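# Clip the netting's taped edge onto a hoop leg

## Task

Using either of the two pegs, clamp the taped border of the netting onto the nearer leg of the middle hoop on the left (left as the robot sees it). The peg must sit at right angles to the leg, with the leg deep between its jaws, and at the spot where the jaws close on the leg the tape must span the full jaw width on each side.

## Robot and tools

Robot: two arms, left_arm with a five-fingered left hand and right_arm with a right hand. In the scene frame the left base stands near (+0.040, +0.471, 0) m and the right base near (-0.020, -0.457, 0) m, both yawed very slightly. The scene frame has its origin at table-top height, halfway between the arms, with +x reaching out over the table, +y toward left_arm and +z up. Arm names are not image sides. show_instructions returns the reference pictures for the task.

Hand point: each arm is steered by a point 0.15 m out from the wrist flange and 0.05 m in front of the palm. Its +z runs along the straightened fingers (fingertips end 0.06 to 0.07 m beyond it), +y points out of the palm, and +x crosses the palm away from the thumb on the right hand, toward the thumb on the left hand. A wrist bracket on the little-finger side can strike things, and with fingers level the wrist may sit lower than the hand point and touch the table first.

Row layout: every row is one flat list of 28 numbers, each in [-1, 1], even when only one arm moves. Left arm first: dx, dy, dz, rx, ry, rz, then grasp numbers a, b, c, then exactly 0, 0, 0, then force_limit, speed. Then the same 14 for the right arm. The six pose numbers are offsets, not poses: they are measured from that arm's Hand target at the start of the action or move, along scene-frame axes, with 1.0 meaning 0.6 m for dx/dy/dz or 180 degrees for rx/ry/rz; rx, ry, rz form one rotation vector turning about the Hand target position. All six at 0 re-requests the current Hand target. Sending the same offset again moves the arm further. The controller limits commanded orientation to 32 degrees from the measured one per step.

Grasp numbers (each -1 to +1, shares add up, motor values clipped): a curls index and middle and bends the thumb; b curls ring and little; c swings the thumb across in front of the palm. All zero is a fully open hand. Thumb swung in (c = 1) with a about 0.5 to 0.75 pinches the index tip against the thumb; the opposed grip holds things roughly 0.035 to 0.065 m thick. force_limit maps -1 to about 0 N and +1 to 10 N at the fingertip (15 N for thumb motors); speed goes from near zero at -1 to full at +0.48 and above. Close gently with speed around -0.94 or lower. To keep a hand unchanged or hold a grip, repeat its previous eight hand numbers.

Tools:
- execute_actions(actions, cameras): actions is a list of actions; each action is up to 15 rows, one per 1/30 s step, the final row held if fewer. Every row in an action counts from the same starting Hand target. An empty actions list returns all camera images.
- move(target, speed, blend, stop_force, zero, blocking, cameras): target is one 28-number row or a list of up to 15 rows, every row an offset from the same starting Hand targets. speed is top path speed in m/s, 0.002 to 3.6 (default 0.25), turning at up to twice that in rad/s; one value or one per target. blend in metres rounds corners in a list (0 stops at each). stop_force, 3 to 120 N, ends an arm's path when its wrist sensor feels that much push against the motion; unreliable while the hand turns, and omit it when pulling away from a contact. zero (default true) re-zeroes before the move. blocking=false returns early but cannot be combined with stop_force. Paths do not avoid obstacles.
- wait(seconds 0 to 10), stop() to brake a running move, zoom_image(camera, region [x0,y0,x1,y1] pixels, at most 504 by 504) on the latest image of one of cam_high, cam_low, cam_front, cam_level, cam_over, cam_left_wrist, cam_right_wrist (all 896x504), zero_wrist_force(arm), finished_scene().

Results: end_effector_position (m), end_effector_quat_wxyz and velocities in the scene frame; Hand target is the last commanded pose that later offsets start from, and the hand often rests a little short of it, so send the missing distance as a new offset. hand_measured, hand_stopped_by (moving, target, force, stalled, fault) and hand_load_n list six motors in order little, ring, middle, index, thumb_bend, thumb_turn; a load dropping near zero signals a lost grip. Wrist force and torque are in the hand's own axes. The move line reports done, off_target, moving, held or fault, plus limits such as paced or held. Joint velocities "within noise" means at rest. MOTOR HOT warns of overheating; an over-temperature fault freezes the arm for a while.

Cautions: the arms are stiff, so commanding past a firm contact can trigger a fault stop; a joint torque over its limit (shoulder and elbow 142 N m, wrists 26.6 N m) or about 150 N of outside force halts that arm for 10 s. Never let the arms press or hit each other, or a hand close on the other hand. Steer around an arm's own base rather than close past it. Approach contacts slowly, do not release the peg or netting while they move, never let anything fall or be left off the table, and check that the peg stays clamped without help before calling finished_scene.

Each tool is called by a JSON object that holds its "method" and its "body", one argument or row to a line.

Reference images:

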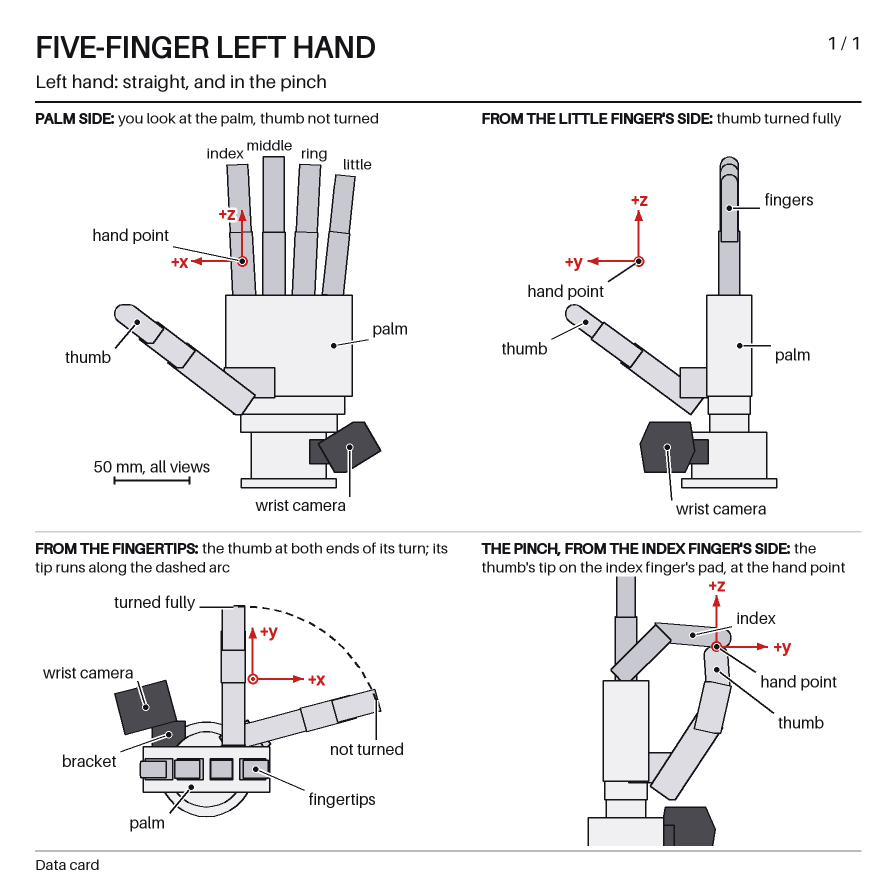

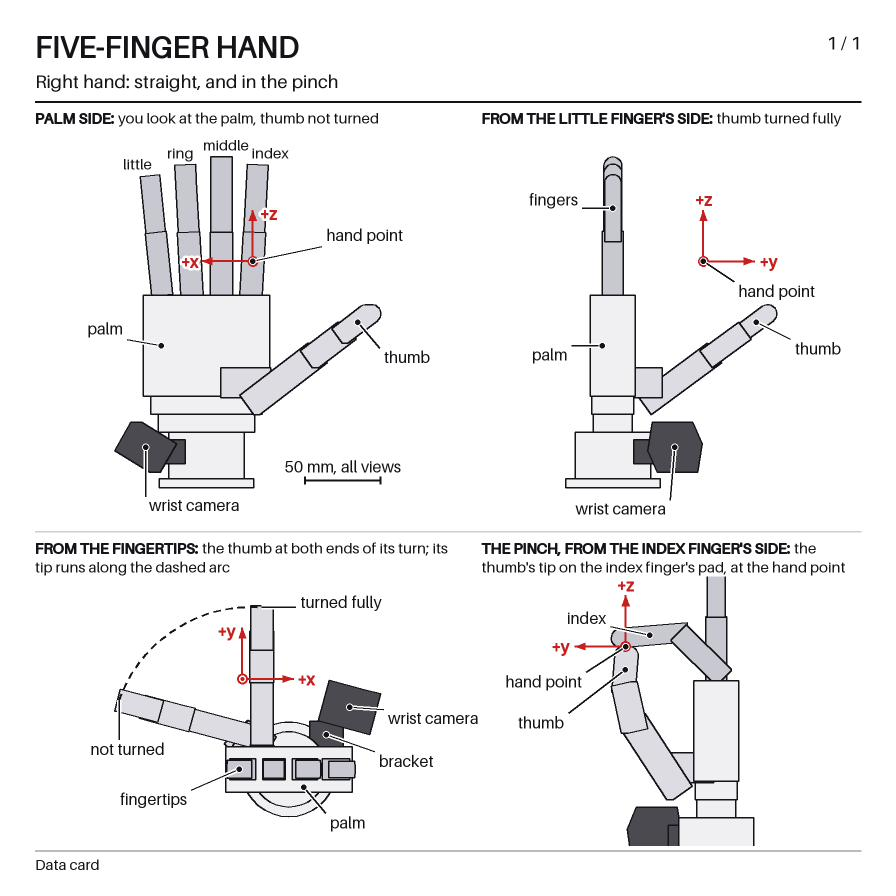

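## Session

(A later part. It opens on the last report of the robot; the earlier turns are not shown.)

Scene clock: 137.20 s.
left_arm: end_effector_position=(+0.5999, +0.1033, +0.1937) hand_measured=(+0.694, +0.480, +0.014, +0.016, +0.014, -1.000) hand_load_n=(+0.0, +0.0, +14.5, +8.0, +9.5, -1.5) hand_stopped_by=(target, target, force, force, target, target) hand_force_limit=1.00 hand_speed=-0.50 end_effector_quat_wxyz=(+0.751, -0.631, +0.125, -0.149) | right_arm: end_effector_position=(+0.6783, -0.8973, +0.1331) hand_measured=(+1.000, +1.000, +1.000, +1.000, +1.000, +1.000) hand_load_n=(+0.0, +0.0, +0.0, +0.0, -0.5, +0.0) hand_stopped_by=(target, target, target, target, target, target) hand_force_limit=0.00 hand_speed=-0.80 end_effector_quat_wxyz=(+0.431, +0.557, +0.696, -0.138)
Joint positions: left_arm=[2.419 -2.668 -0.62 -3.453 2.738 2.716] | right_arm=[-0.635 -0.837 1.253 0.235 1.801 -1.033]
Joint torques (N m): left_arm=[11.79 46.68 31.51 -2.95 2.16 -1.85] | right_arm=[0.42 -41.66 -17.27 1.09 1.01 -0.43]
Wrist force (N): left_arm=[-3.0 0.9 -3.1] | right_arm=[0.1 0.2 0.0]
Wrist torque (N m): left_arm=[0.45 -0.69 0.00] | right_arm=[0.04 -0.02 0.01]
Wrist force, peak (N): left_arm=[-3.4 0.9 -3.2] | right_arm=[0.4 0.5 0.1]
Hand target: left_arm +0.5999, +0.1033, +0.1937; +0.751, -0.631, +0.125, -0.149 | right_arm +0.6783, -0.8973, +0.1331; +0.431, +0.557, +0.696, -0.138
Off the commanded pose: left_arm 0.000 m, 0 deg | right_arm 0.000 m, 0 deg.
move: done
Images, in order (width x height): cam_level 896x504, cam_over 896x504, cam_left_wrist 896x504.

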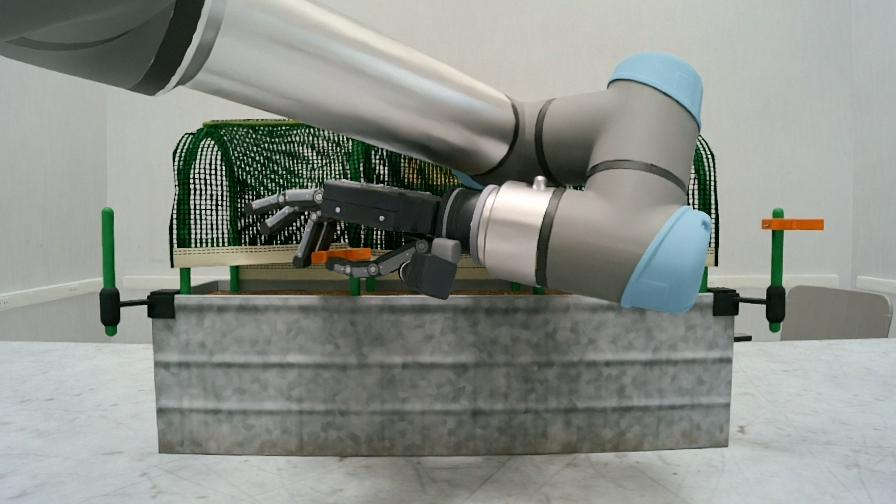

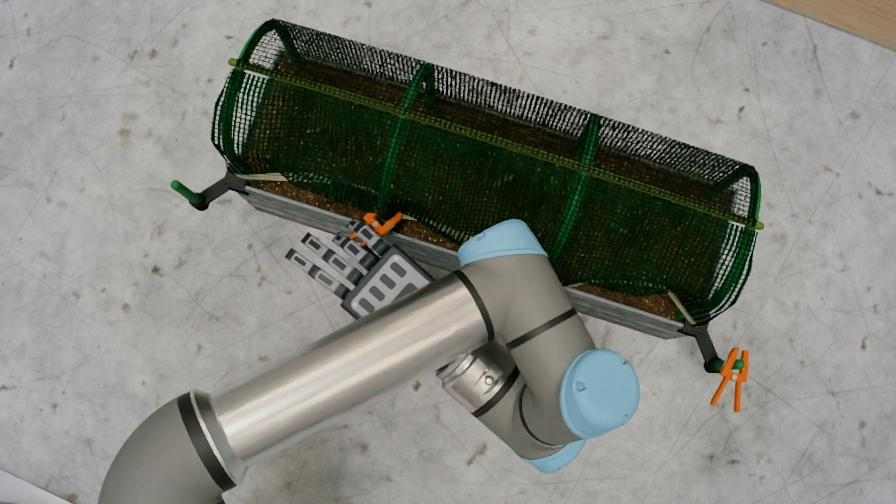

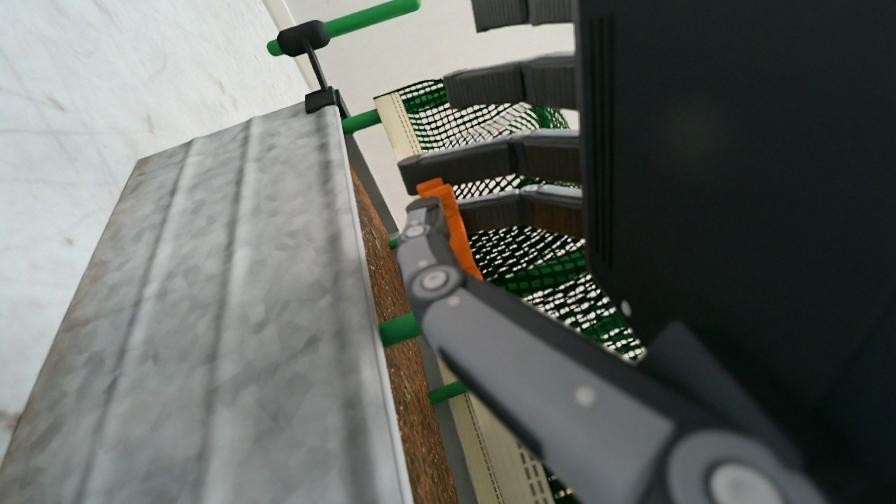

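{"method": "move", "body": {
  "target": [0.0091, -0.0041, -0.0017, 0.0045, 0.0102, 0, 0.94, 0.2, 1, 0, 0, 0, 1, -0.5, 0,0,0,0,0,0, 0,0,0,0,0,0, 0,-0.8],
  "speed": 0.025,
  "stop_force": 15,
  "cameras": ["cam_over", "cam_level", "cam_left_wrist"]
}}

{"method": "zoom_image", "body": {
  "camera": "cam_over",
  "region": [345, 180, 415, 250]
}}

{"method": "zoom_image", "body": {
  "camera": "cam_level",
  "region": [300, 230, 390, 280]
}}

{"method": "zoom_image", "body": {
  "camera": "cam_level",
  "region": [360, 225, 420, 275]
}}

Scene clock: 141.73 s.
left_arm: end_effector_position=(+0.6054, +0.1009, +0.1926) hand_measured=(+0.694, +0.480, +0.014, +0.016, +0.014, -1.000) hand_load_n=(+0.0, +0.0, +14.5, +6.0, +11.0, -3.5) hand_stopped_by=(target, target, force, force, target, target) hand_force_limit=1.00 hand_speed=-0.50 end_effector_quat_wxyz=(+0.754, -0.628, +0.138, -0.138) | right_arm: end_effector_position=(+0.6783, -0.8973, +0.1331) hand_measured=(+1.000, +1.000, +1.000, +1.000, +1.000, +1.000) hand_load_n=(+0.0, +0.0, +0.0, +0.0, +0.0, +0.0) hand_stopped_by=(target, target, target, target, target, target) hand_force_limit=0.00 hand_speed=-0.80 end_effector_quat_wxyz=(+0.431, +0.557, +0.696, -0.138)
Joint positions: left_arm=[2.422 -2.697 -0.564 -3.491 2.746 2.74] | right_arm=[-0.635 -0.837 1.253 0.235 1.801 -1.033]
Joint torques (N m): left_arm=[12.55 48.57 33.13 -2.3 3.01 0.91] | right_arm=[-0.06 -41.76 -17.15 1.22 0.99 -0.38]
Wrist force (N): left_arm=[-10.1 2.4 -2.8] | right_arm=[0.2 0.1 -0.2]
Wrist torque (N m): left_arm=[0.52 -0.74 -0.17] | right_arm=[0.03 -0.02 0.01]
Wrist force, peak (N): left_arm=[-11.5 1.6 -2.8] | right_arm=[0.4 0.4 0.3]
Hand target: left_arm +0.6054, +0.1009, +0.1927; +0.754, -0.628, +0.138, -0.138 | right_arm +0.6783, -0.8973, +0.1331; +0.431, +0.557, +0.696, -0.138
Off the commanded pose: left_arm 0.000 m, 0 deg | right_arm 0.000 m, 0 deg.
move: done
Images, in order (width x height): cam_level 896x504, cam_over 896x504, cam_left_wrist 896x504.

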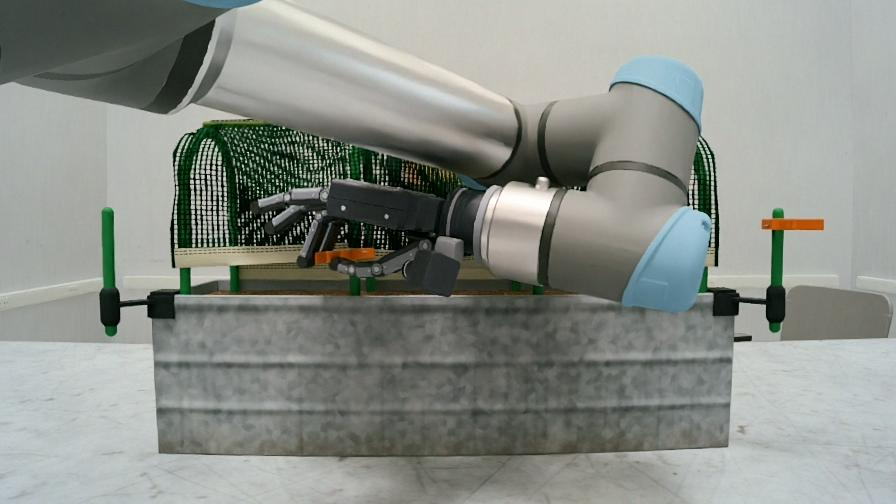

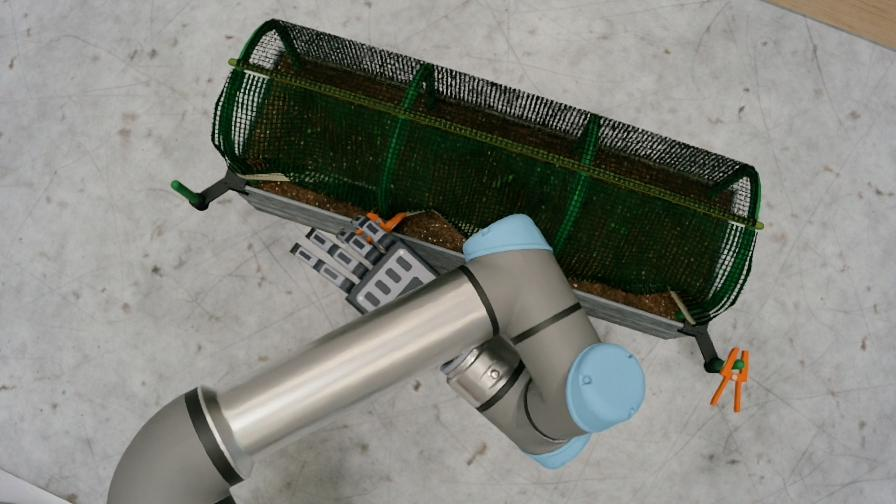

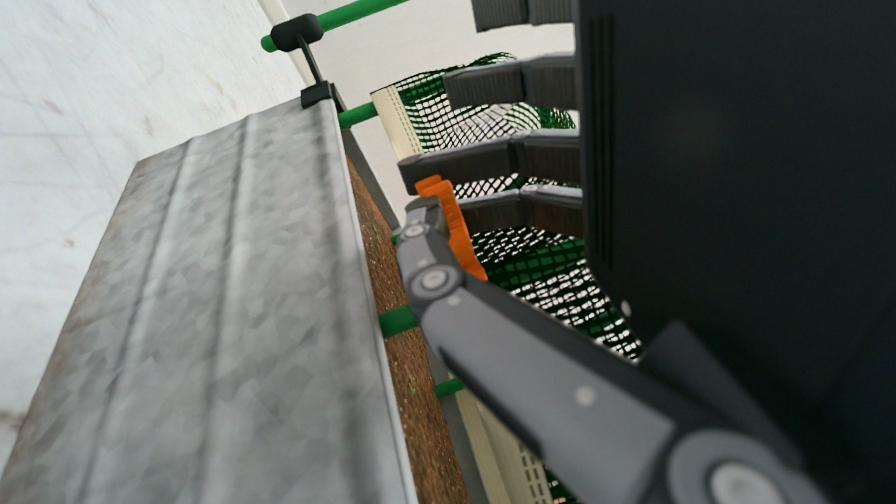

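Scaled by 7.200 from the camera's 896x504 image, which has a finer 1280x720 frame.

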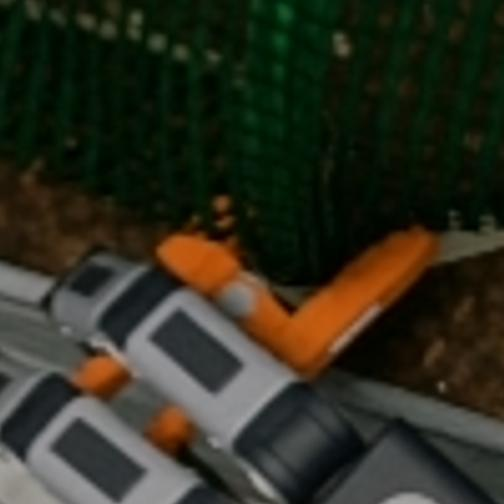

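Scaled by 5.600 from the camera's 896x504 image, which has a finer 1280x720 frame.

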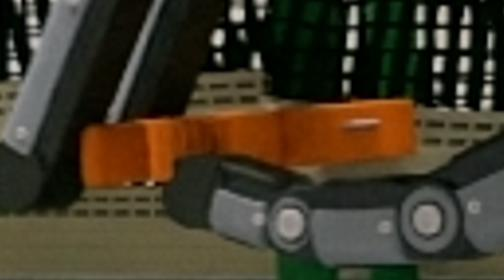

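Scaled by 8.400 from the camera's 896x504 image, which has a finer 1280x720 frame.

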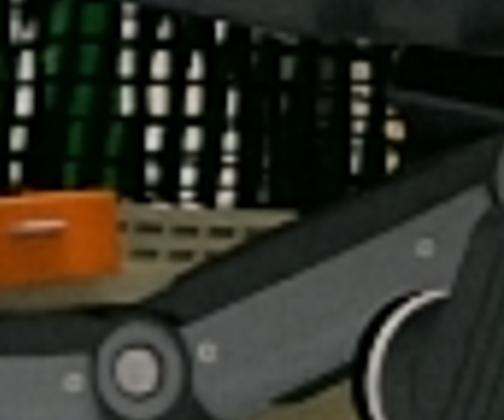

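{"method": "move", "body": {
  "target": [0, 0, -0.0055, 0, 0, 0, 0.94, 0.2, 1, 0, 0, 0, 1, -0.5, 0,0,0,0,0,0, 0,0,0,0,0,0, 0,-0.8],
  "speed": 0.02,
  "stop_force": 15,
  "cameras": ["cam_over", "cam_level", "cam_left_wrist"]
}}

{"method": "zoom_image", "body": {
  "camera": "cam_over",
  "region": [345, 180, 415, 250]
}}

{"method": "zoom_image", "body": {
  "camera": "cam_level",
  "region": [300, 230, 390, 280]
}}

{"method": "zoom_image", "body": {
  "camera": "cam_level",
  "region": [360, 225, 420, 275]
}}

Scene clock: 144.97 s.
left_arm: end_effector_position=(+0.6054, +0.1009, +0.1894) hand_measured=(+0.694, +0.480, +0.014, +0.016, +0.014, -1.000) hand_load_n=(+0.0, +0.0, +15.0, +8.0, +11.0, +0.5) hand_stopped_by=(target, target, force, force, target, target) hand_force_limit=1.00 hand_speed=-0.50 end_effector_quat_wxyz=(+0.754, -0.628, +0.138, -0.138) | right_arm: end_effector_position=(+0.6783, -0.8973, +0.1331) hand_measured=(+1.000, +1.000, +1.000, +1.000, +1.000, +1.000) hand_load_n=(+0.0, +0.0, +0.0, +0.0, +0.0, +0.0) hand_stopped_by=(target, target, target, target, target, target) hand_force_limit=0.00 hand_speed=-0.80 end_effector_quat_wxyz=(+0.431, +0.557, +0.696, -0.138)
Joint positions: left_arm=[2.422 -2.699 -0.569 -3.484 2.746 2.74] | right_arm=[-0.635 -0.837 1.253 0.235 1.801 -1.033]
Joint torques (N m): left_arm=[6.6 46.67 7.72 1.08 1.67 -1.16] | right_arm=[0.12 -41.72 -17.18 1.27 1.02 -0.62]
Wrist force (N): left_arm=[-7.7 2.0 -1.4] | right_arm=[0.3 -0.1 -0.1]
Wrist torque (N m): left_arm=[0.56 -0.81 -0.19] | right_arm=[-0.01 -0.04 0.02]
Wrist force, peak (N): left_arm=[-10.2 2.4 -2.9] | right_arm=[0.5 0.3 0.0]
Hand target: left_arm +0.6054, +0.1009, +0.1894; +0.754, -0.628, +0.138, -0.138 | right_arm +0.6783, -0.8973, +0.1331; +0.431, +0.557, +0.696, -0.138
Off the commanded pose: left_arm 0.000 m, 0 deg | right_arm 0.000 m, 0 deg.
move: done
Images, in order (width x height): cam_level 896x504, cam_over 896x504, cam_left_wrist 896x504.

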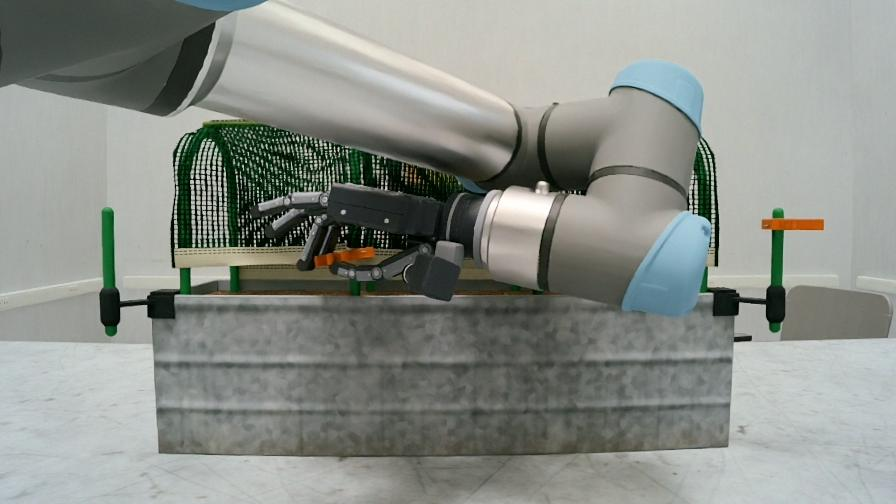

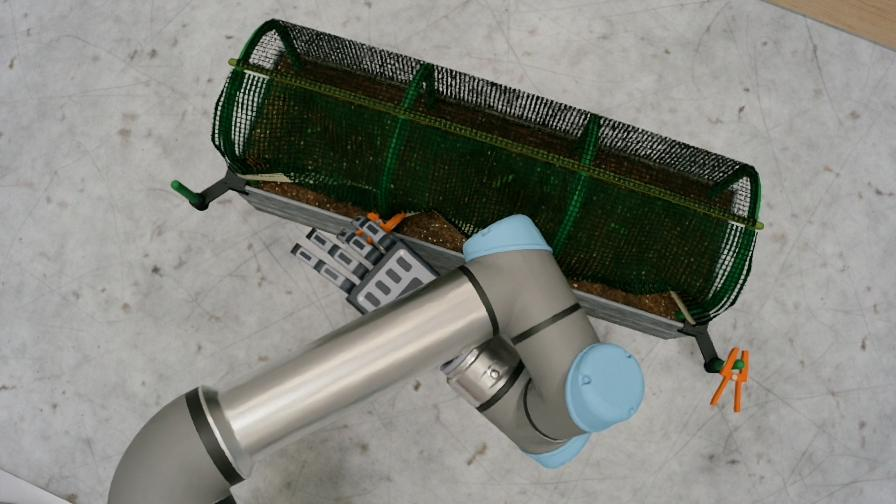

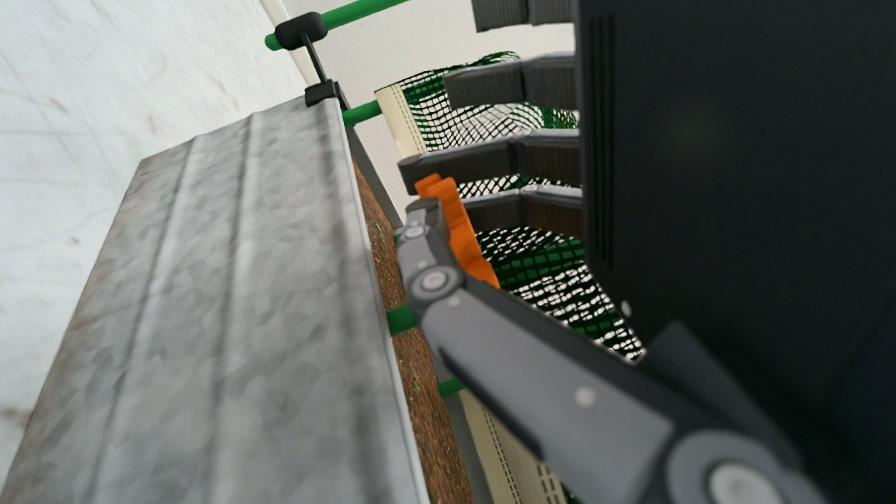

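Scaled by 7.200 from the camera's 896x504 image, which has a finer 1280x720 frame.

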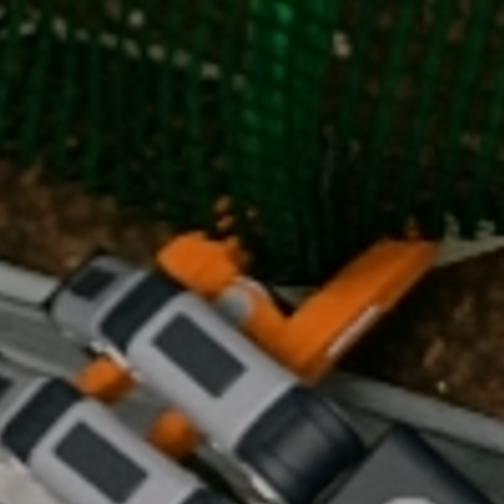

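Scaled by 5.600 from the camera's 896x504 image, which has a finer 1280x720 frame.

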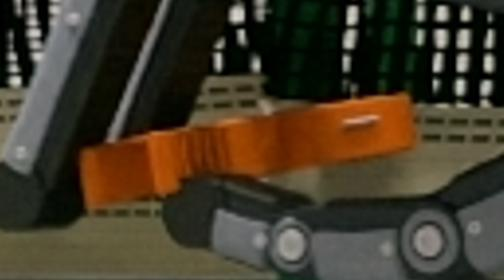

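Scaled by 8.400 from the camera's 896x504 image, which has a finer 1280x720 frame.

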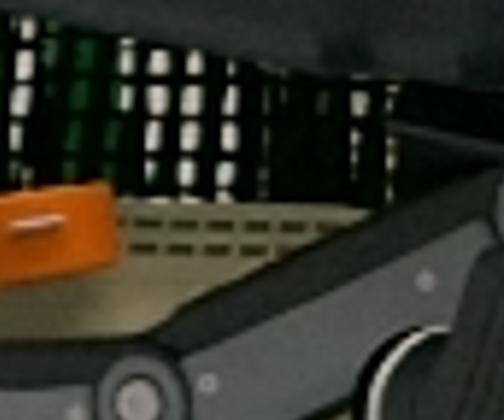

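{"method": "move", "body": {
  "target": [
    [0, 0, 0.0053, 0, 0, 0, 0.94, 0.2, 1, 0, 0, 0, 1, -0.5, 0,0,0,0,0,0, 0,0,0,0,0,0, 0,-0.8],
    [-0.0084, 0.0037, 0.0053, 0, 0, 0, 0.94, 0.2, 1, 0, 0, 0, 1, -0.5, 0,0,0,0,0,0, 0,0,0,0,0,0, 0,-0.8]
  ],
  "speed": 0.02,
  "cameras": ["cam_over", "cam_level", "cam_left_wrist"]
}}

{"method": "zoom_image", "body": {
  "camera": "cam_over",
  "region": [345, 180, 415, 250]
}}

{"method": "zoom_image", "body": {
  "camera": "cam_level",
  "region": [300, 230, 390, 280]
}}

{"method": "zoom_image", "body": {
  "camera": "cam_level",
  "region": [360, 225, 420, 275]
}}

Scene clock: 146.93 s.
left_arm: end_effector_position=(+0.6004, +0.1031, +0.1925) hand_measured=(+0.694, +0.480, +0.014, +0.014, +0.012, -1.000) hand_load_n=(+0.0, +0.0, +0.0, -0.5, +1.5, +0.5) hand_stopped_by=(target, target, force, force, target, target) hand_force_limit=1.00 hand_speed=-0.50 end_effector_quat_wxyz=(+0.754, -0.627, +0.138, -0.138) | right_arm: end_effector_position=(+0.6783, -0.8973, +0.1331) hand_measured=(+1.000, +1.000, +1.000, +1.000, +1.000, +1.000) hand_load_n=(+0.0, +0.0, +0.0, +0.0, +0.0, +0.0) hand_stopped_by=(target, target, target, target, target, target) hand_force_limit=0.00 hand_speed=-0.80 end_effector_quat_wxyz=(+0.431, +0.557, +0.696, -0.138)
Joint positions: left_arm=[2.42 -2.676 -0.606 -3.467 2.744 2.742] | right_arm=[-0.635 -0.837 1.253 0.235 1.801 -1.033]
Joint torques (N m): left_arm=[-11.3 65.62 3.97 -0.17 -2.46 1.79] | right_arm=[0.42 -41.35 -17.88 1.33 1.02 -0.38]
Wrist force (N): left_arm=[3.1 3.2 -1.6] | right_arm=[0.2 0.2 0.1]
Wrist torque (N m): left_arm=[0.50 -0.55 -0.14] | right_arm=[0.04 -0.03 0.02]
Wrist force, peak (N): left_arm=[-8.0 3.5 -1.6] | right_arm=[0.5 0.4 0.0]
Hand target: left_arm +0.6004, +0.1031, +0.1925; +0.754, -0.628, +0.138, -0.138 | right_arm +0.6783, -0.8973, +0.1331; +0.431, +0.557, +0.696, -0.138
Off the commanded pose: left_arm 0.000 m, 0 deg | right_arm 0.000 m, 0 deg.
move: done
Images, in order (width x height): cam_level 896x504, cam_over 896x504, cam_left_wrist 896x504.

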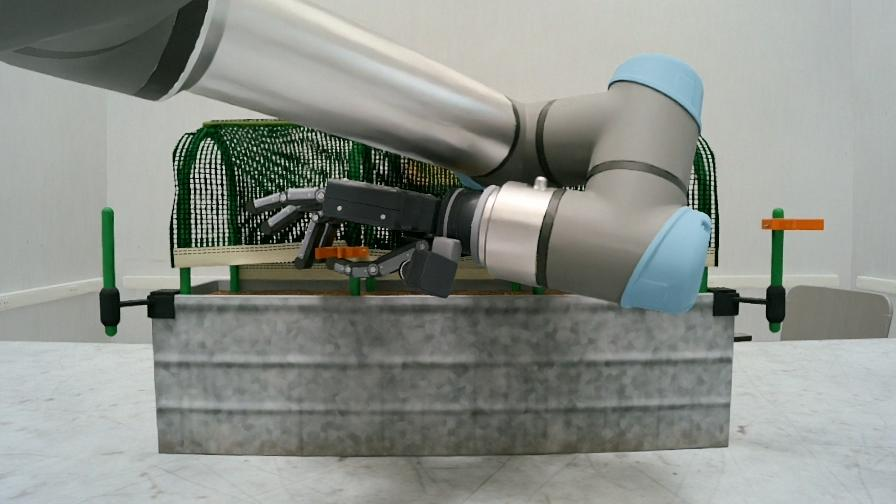

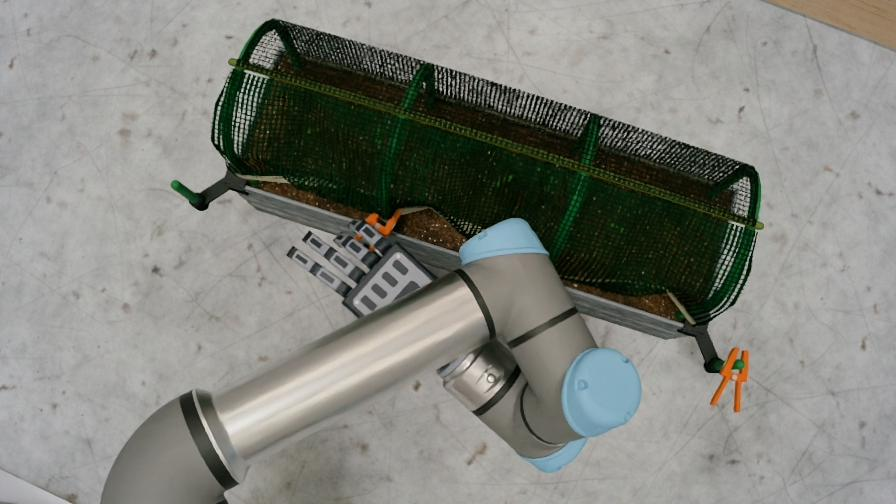

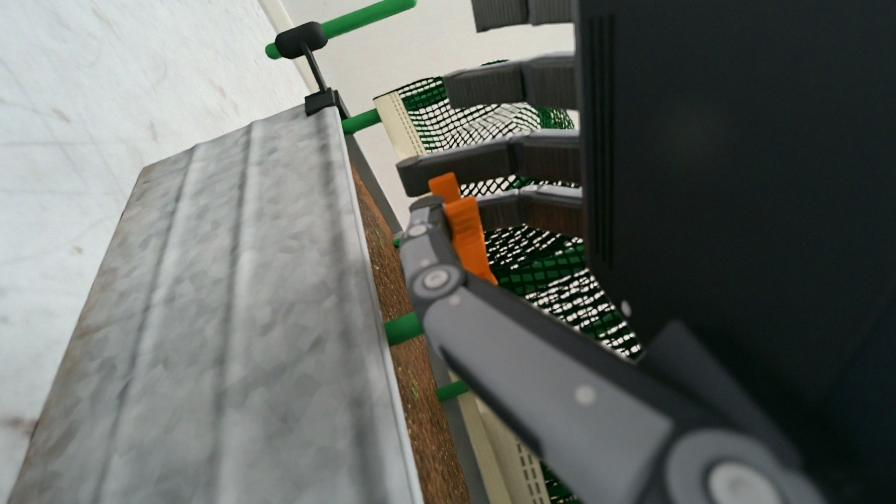

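Scaled by 7.200 from the camera's 896x504 image, which has a finer 1280x720 frame.

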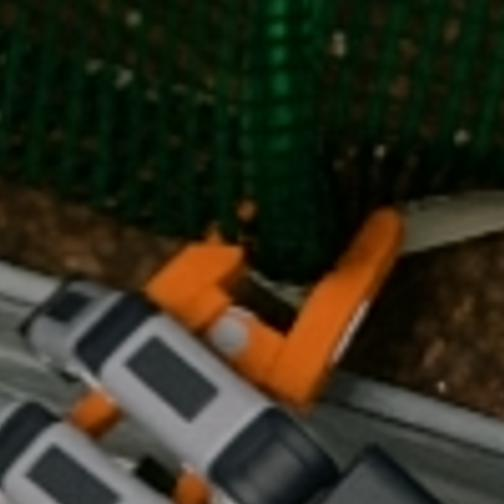

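Scaled by 5.600 from the camera's 896x504 image, which has a finer 1280x720 frame.

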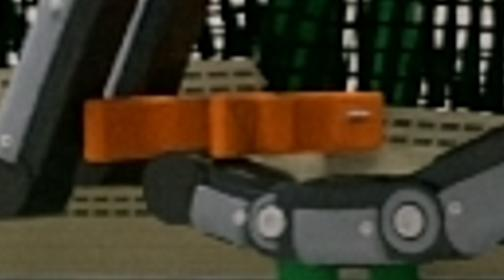

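Scaled by 8.400 from the camera's 896x504 image, which has a finer 1280x720 frame.

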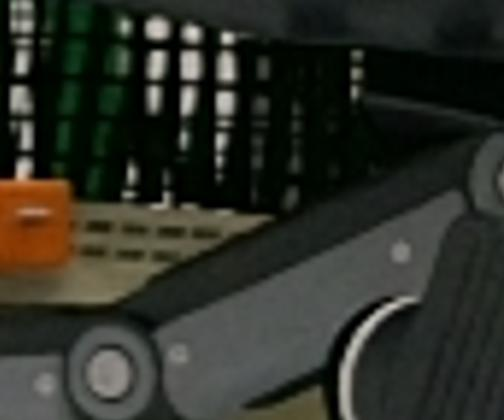

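{"method": "zoom_image", "body": {
  "camera": "cam_over",
  "region": [355, 195, 411, 251]
}}

{"method": "zoom_image", "body": {
  "camera": "cam_left_wrist",
  "region": [380, 150, 520, 310]
}}

{"method": "zoom_image", "body": {
  "camera": "cam_level",
  "region": [305, 235, 385, 275]
}}

Scaled by 9.000 from the camera's 896x504 image, which has a finer 1280x720 frame.

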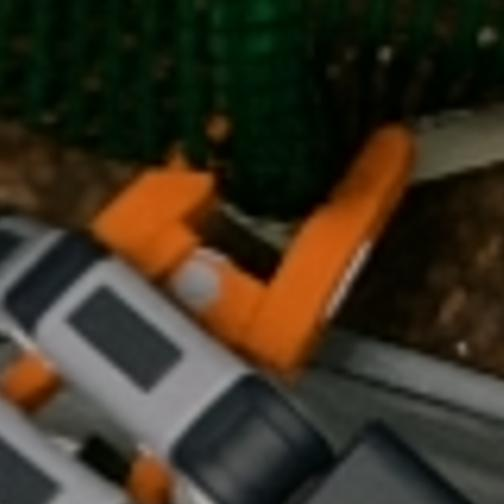

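Scaled by 3.150 from the camera's 896x504 image, which has a finer 1280x720 frame.

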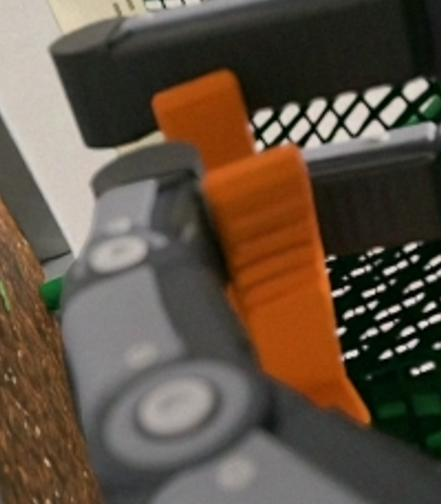

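Scaled by 6.300 from the camera's 896x504 image, which has a finer 1280x720 frame.

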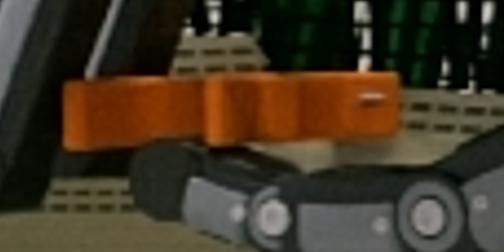

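{"method": "move", "body": {
  "target": [0,0,0,0,0,0, 0.75, 0.1, 1, 0, 0, 0, 1, -0.8, 0,0,0,0,0,0, 0,0,0,0,0,0, 0,-0.8],
  "speed": 0.02,
  "cameras": ["cam_over", "cam_level", "cam_left_wrist"]
}}

{"method": "zoom_image", "body": {
  "camera": "cam_over",
  "region": [345, 190, 415, 260]
}}

{"method": "zoom_image", "body": {
  "camera": "cam_left_wrist",
  "region": [380, 150, 520, 310]
}}

{"method": "zoom_image", "body": {
  "camera": "cam_level",
  "region": [295, 230, 395, 280]
}}

Scene clock: 150.07 s.
left_arm: end_effector_position=(+0.6003, +0.1031, +0.1926) hand_measured=(+0.876, +0.698, -0.258, -0.184, +0.120, -1.000) hand_load_n=(+0.0, +0.0, +14.5, +6.5, +4.5, +0.5) hand_stopped_by=(target, target, force, force, target, target) hand_force_limit=1.00 hand_speed=-0.80 end_effector_quat_wxyz=(+0.754, -0.628, +0.138, -0.138) | right_arm: end_effector_position=(+0.6783, -0.8973, +0.1331) hand_measured=(+1.000, +1.000, +1.000, +1.000, +1.000, +1.000) hand_load_n=(+0.0, +0.0, +0.0, +0.0, +0.0, +0.0) hand_stopped_by=(target, target, target, target, target, target) hand_force_limit=0.00 hand_speed=-0.80 end_effector_quat_wxyz=(+0.431, +0.557, +0.696, -0.138)
Joint positions: left_arm=[2.42 -2.676 -0.607 -3.467 2.744 2.743] | right_arm=[-0.635 -0.837 1.253 0.235 1.801 -1.033]
Joint torques (N m): left_arm=[-11.36 60.13 5.76 0.36 0.83 1.57] | right_arm=[1 -41.06 -16.88 1.24 1.02 -0.54]
Wrist force (N): left_arm=[0.0 1.0 2.4] | right_arm=[0.0 0.2 0.0]
Wrist torque (N m): left_arm=[0.41 -0.68 -0.18] | right_arm=[0.03 0.00 0.00]
Wrist force, peak (N): left_arm=[3.6 3.3 -1.5] | right_arm=[0.4 0.5 0.1]
Hand target: left_arm +0.6004, +0.1031, +0.1925; +0.754, -0.628, +0.138, -0.138 | right_arm +0.6783, -0.8973, +0.1331; +0.431, +0.557, +0.696, -0.138
Off the commanded pose: left_arm 0.000 m, 0 deg | right_arm 0.000 m, 0 deg.
move: done
Images, in order (width x height): cam_level 896x504, cam_over 896x504, cam_left_wrist 896x504.

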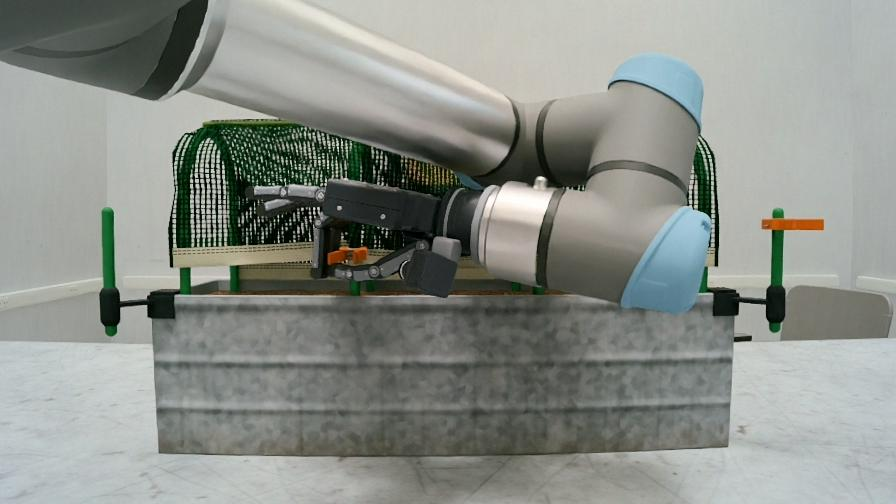

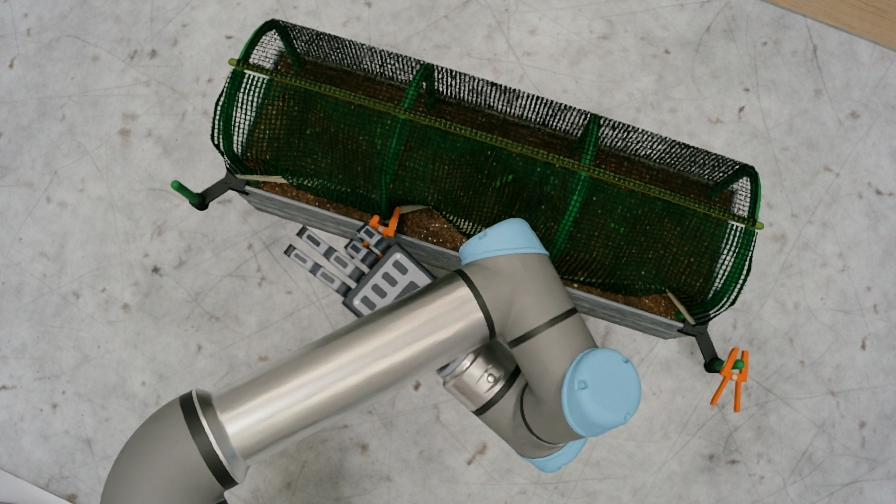

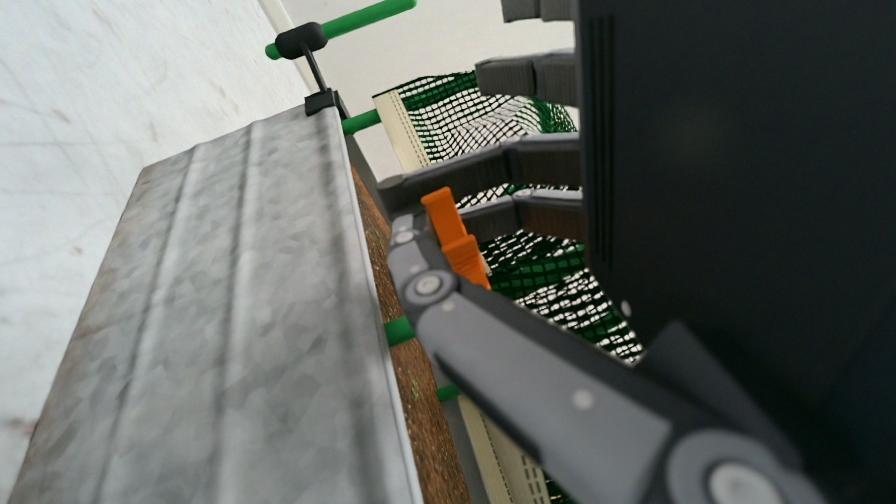

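Scaled by 7.200 from the camera's 896x504 image, which has a finer 1280x720 frame.

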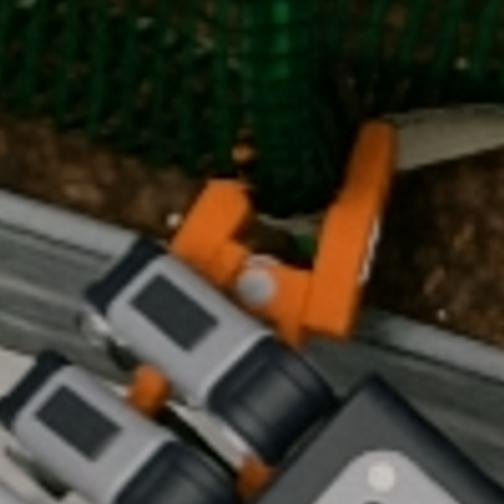

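Scaled by 3.150 from the camera's 896x504 image, which has a finer 1280x720 frame.

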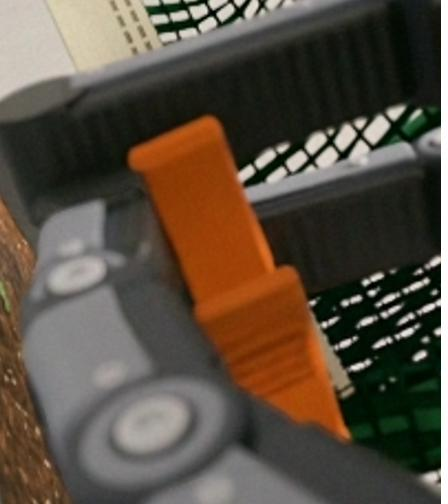

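Scaled by 5.040 from the camera's 896x504 image, which has a finer 1280x720 frame.

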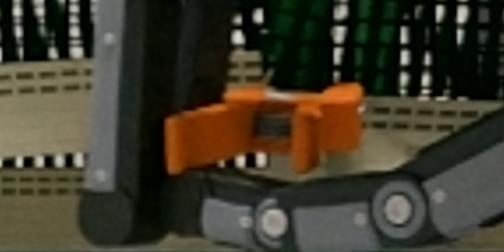

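{"method": "move", "body": {
  "target": [0,0,0,0,0,0, 0.5, 0, 1, 0, 0, 0, 1, -0.85, 0,0,0,0,0,0, 0,0,0,0,0,0, 0,-0.8],
  "speed": 0.02,
  "cameras": ["cam_over", "cam_level", "cam_left_wrist"]
}}

{"method": "zoom_image", "body": {
  "camera": "cam_over",
  "region": [345, 190, 415, 260]
}}

{"method": "zoom_image", "body": {
  "camera": "cam_left_wrist",
  "region": [380, 150, 520, 310]
}}

{"method": "zoom_image", "body": {
  "camera": "cam_level",
  "region": [295, 230, 395, 280]
}}

Scene clock: 151.97 s.
left_arm: end_effector_position=(+0.6004, +0.1031, +0.1925) hand_measured=(+1.000, +0.926, +0.150, +0.000, +0.276, -1.000) hand_load_n=(+0.0, +0.0, +0.0, +0.0, +0.0, +0.0) hand_stopped_by=(target, target, target, target, target, target) hand_force_limit=1.00 hand_speed=-0.85 end_effector_quat_wxyz=(+0.754, -0.628, +0.138, -0.138) | right_arm: end_effector_position=(+0.6783, -0.8973, +0.1331) hand_measured=(+1.000, +1.000, +1.000, +1.000, +1.000, +1.000) hand_load_n=(+0.0, +0.0, +0.0, +0.0, +0.0, +0.0) hand_stopped_by=(target, target, target, target, target, target) hand_force_limit=0.00 hand_speed=-0.80 end_effector_quat_wxyz=(+0.431, +0.557, +0.696, -0.138)
Joint positions: left_arm=[2.42 -2.676 -0.607 -3.467 2.744 2.743] | right_arm=[-0.635 -0.837 1.253 0.235 1.801 -1.033]
Joint torques (N m): left_arm=[-10.75 50.6 8.55 -2.5 -2.02 1.43] | right_arm=[0.13 -41.74 -17.54 1.36 1.03 -0.48]
Wrist force (N): left_arm=[2.4 2.1 -2.3] | right_arm=[-0.2 0.0 0.2]
Wrist torque (N m): left_arm=[0.47 -0.60 -0.12] | right_arm=[0.00 0.02 -0.02]
Wrist force, peak (N): left_arm=[2.3 2.2 -2.5] | right_arm=[0.2 0.5 0.1]
Hand target: left_arm +0.6004, +0.1031, +0.1925; +0.754, -0.628, +0.138, -0.138 | right_arm +0.6783, -0.8973, +0.1331; +0.431, +0.557, +0.696, -0.138
Off the commanded pose: left_arm 0.000 m, 0 deg | right_arm 0.000 m, 0 deg.
move: done
Images, in order (width x height): cam_level 896x504, cam_over 896x504, cam_left_wrist 896x504.

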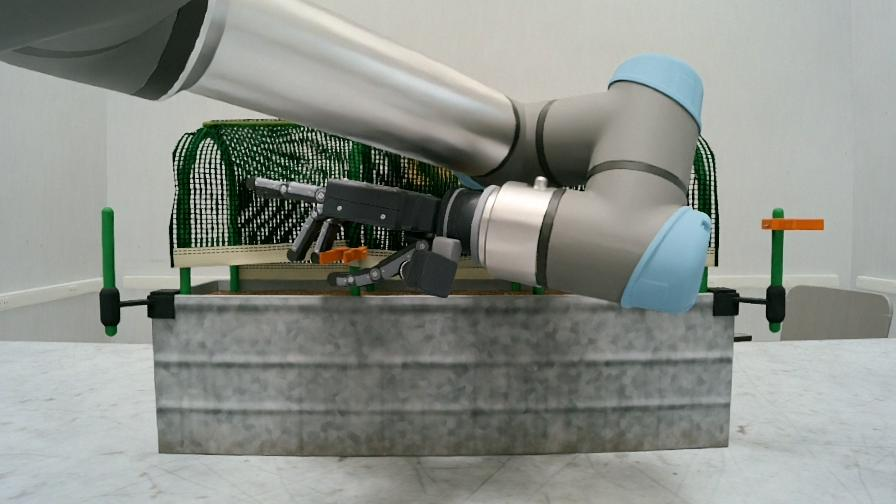

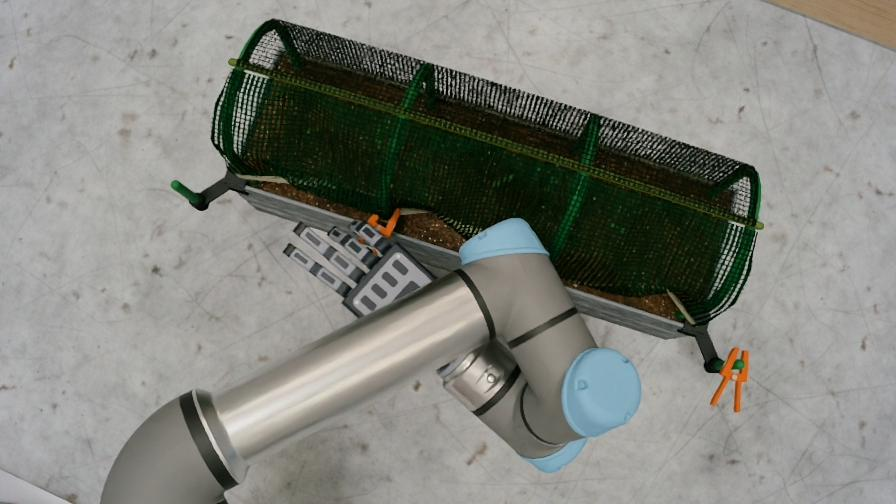

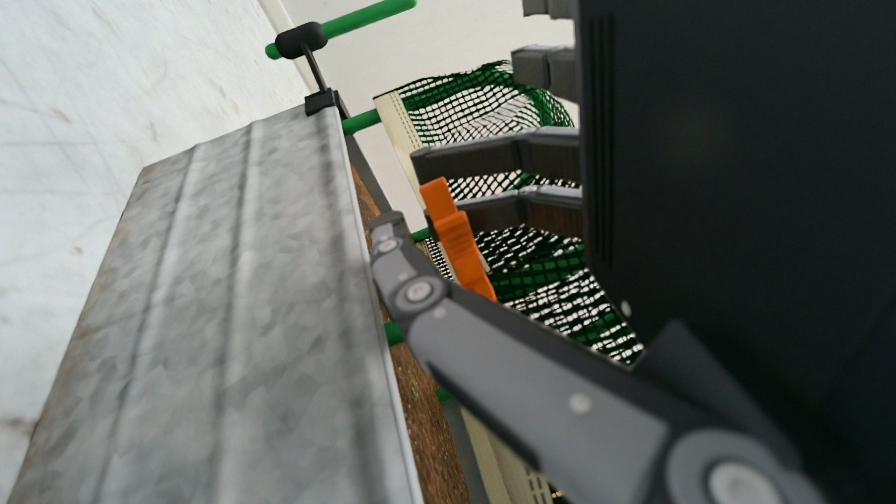

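Scaled by 7.200 from the camera's 896x504 image, which has a finer 1280x720 frame.

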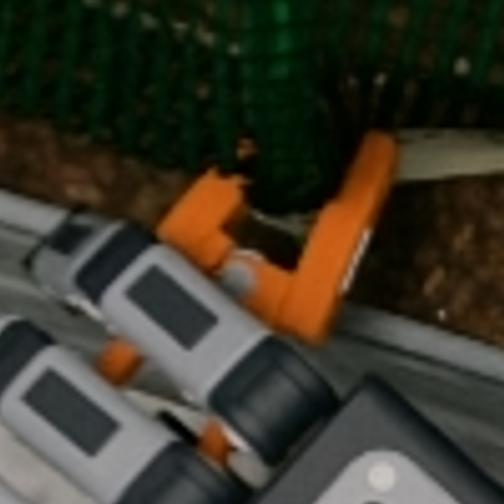

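Scaled by 3.150 from the camera's 896x504 image, which has a finer 1280x720 frame.

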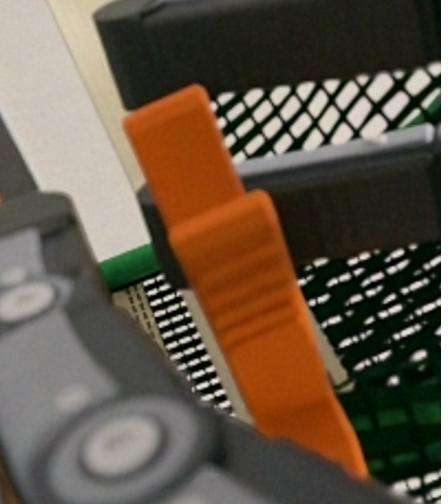

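Scaled by 5.040 from the camera's 896x504 image, which has a finer 1280x720 frame.

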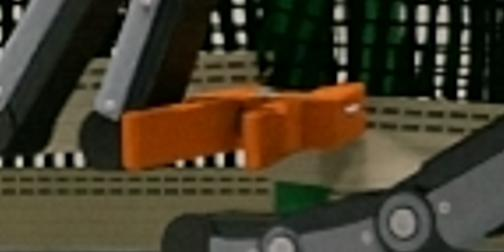

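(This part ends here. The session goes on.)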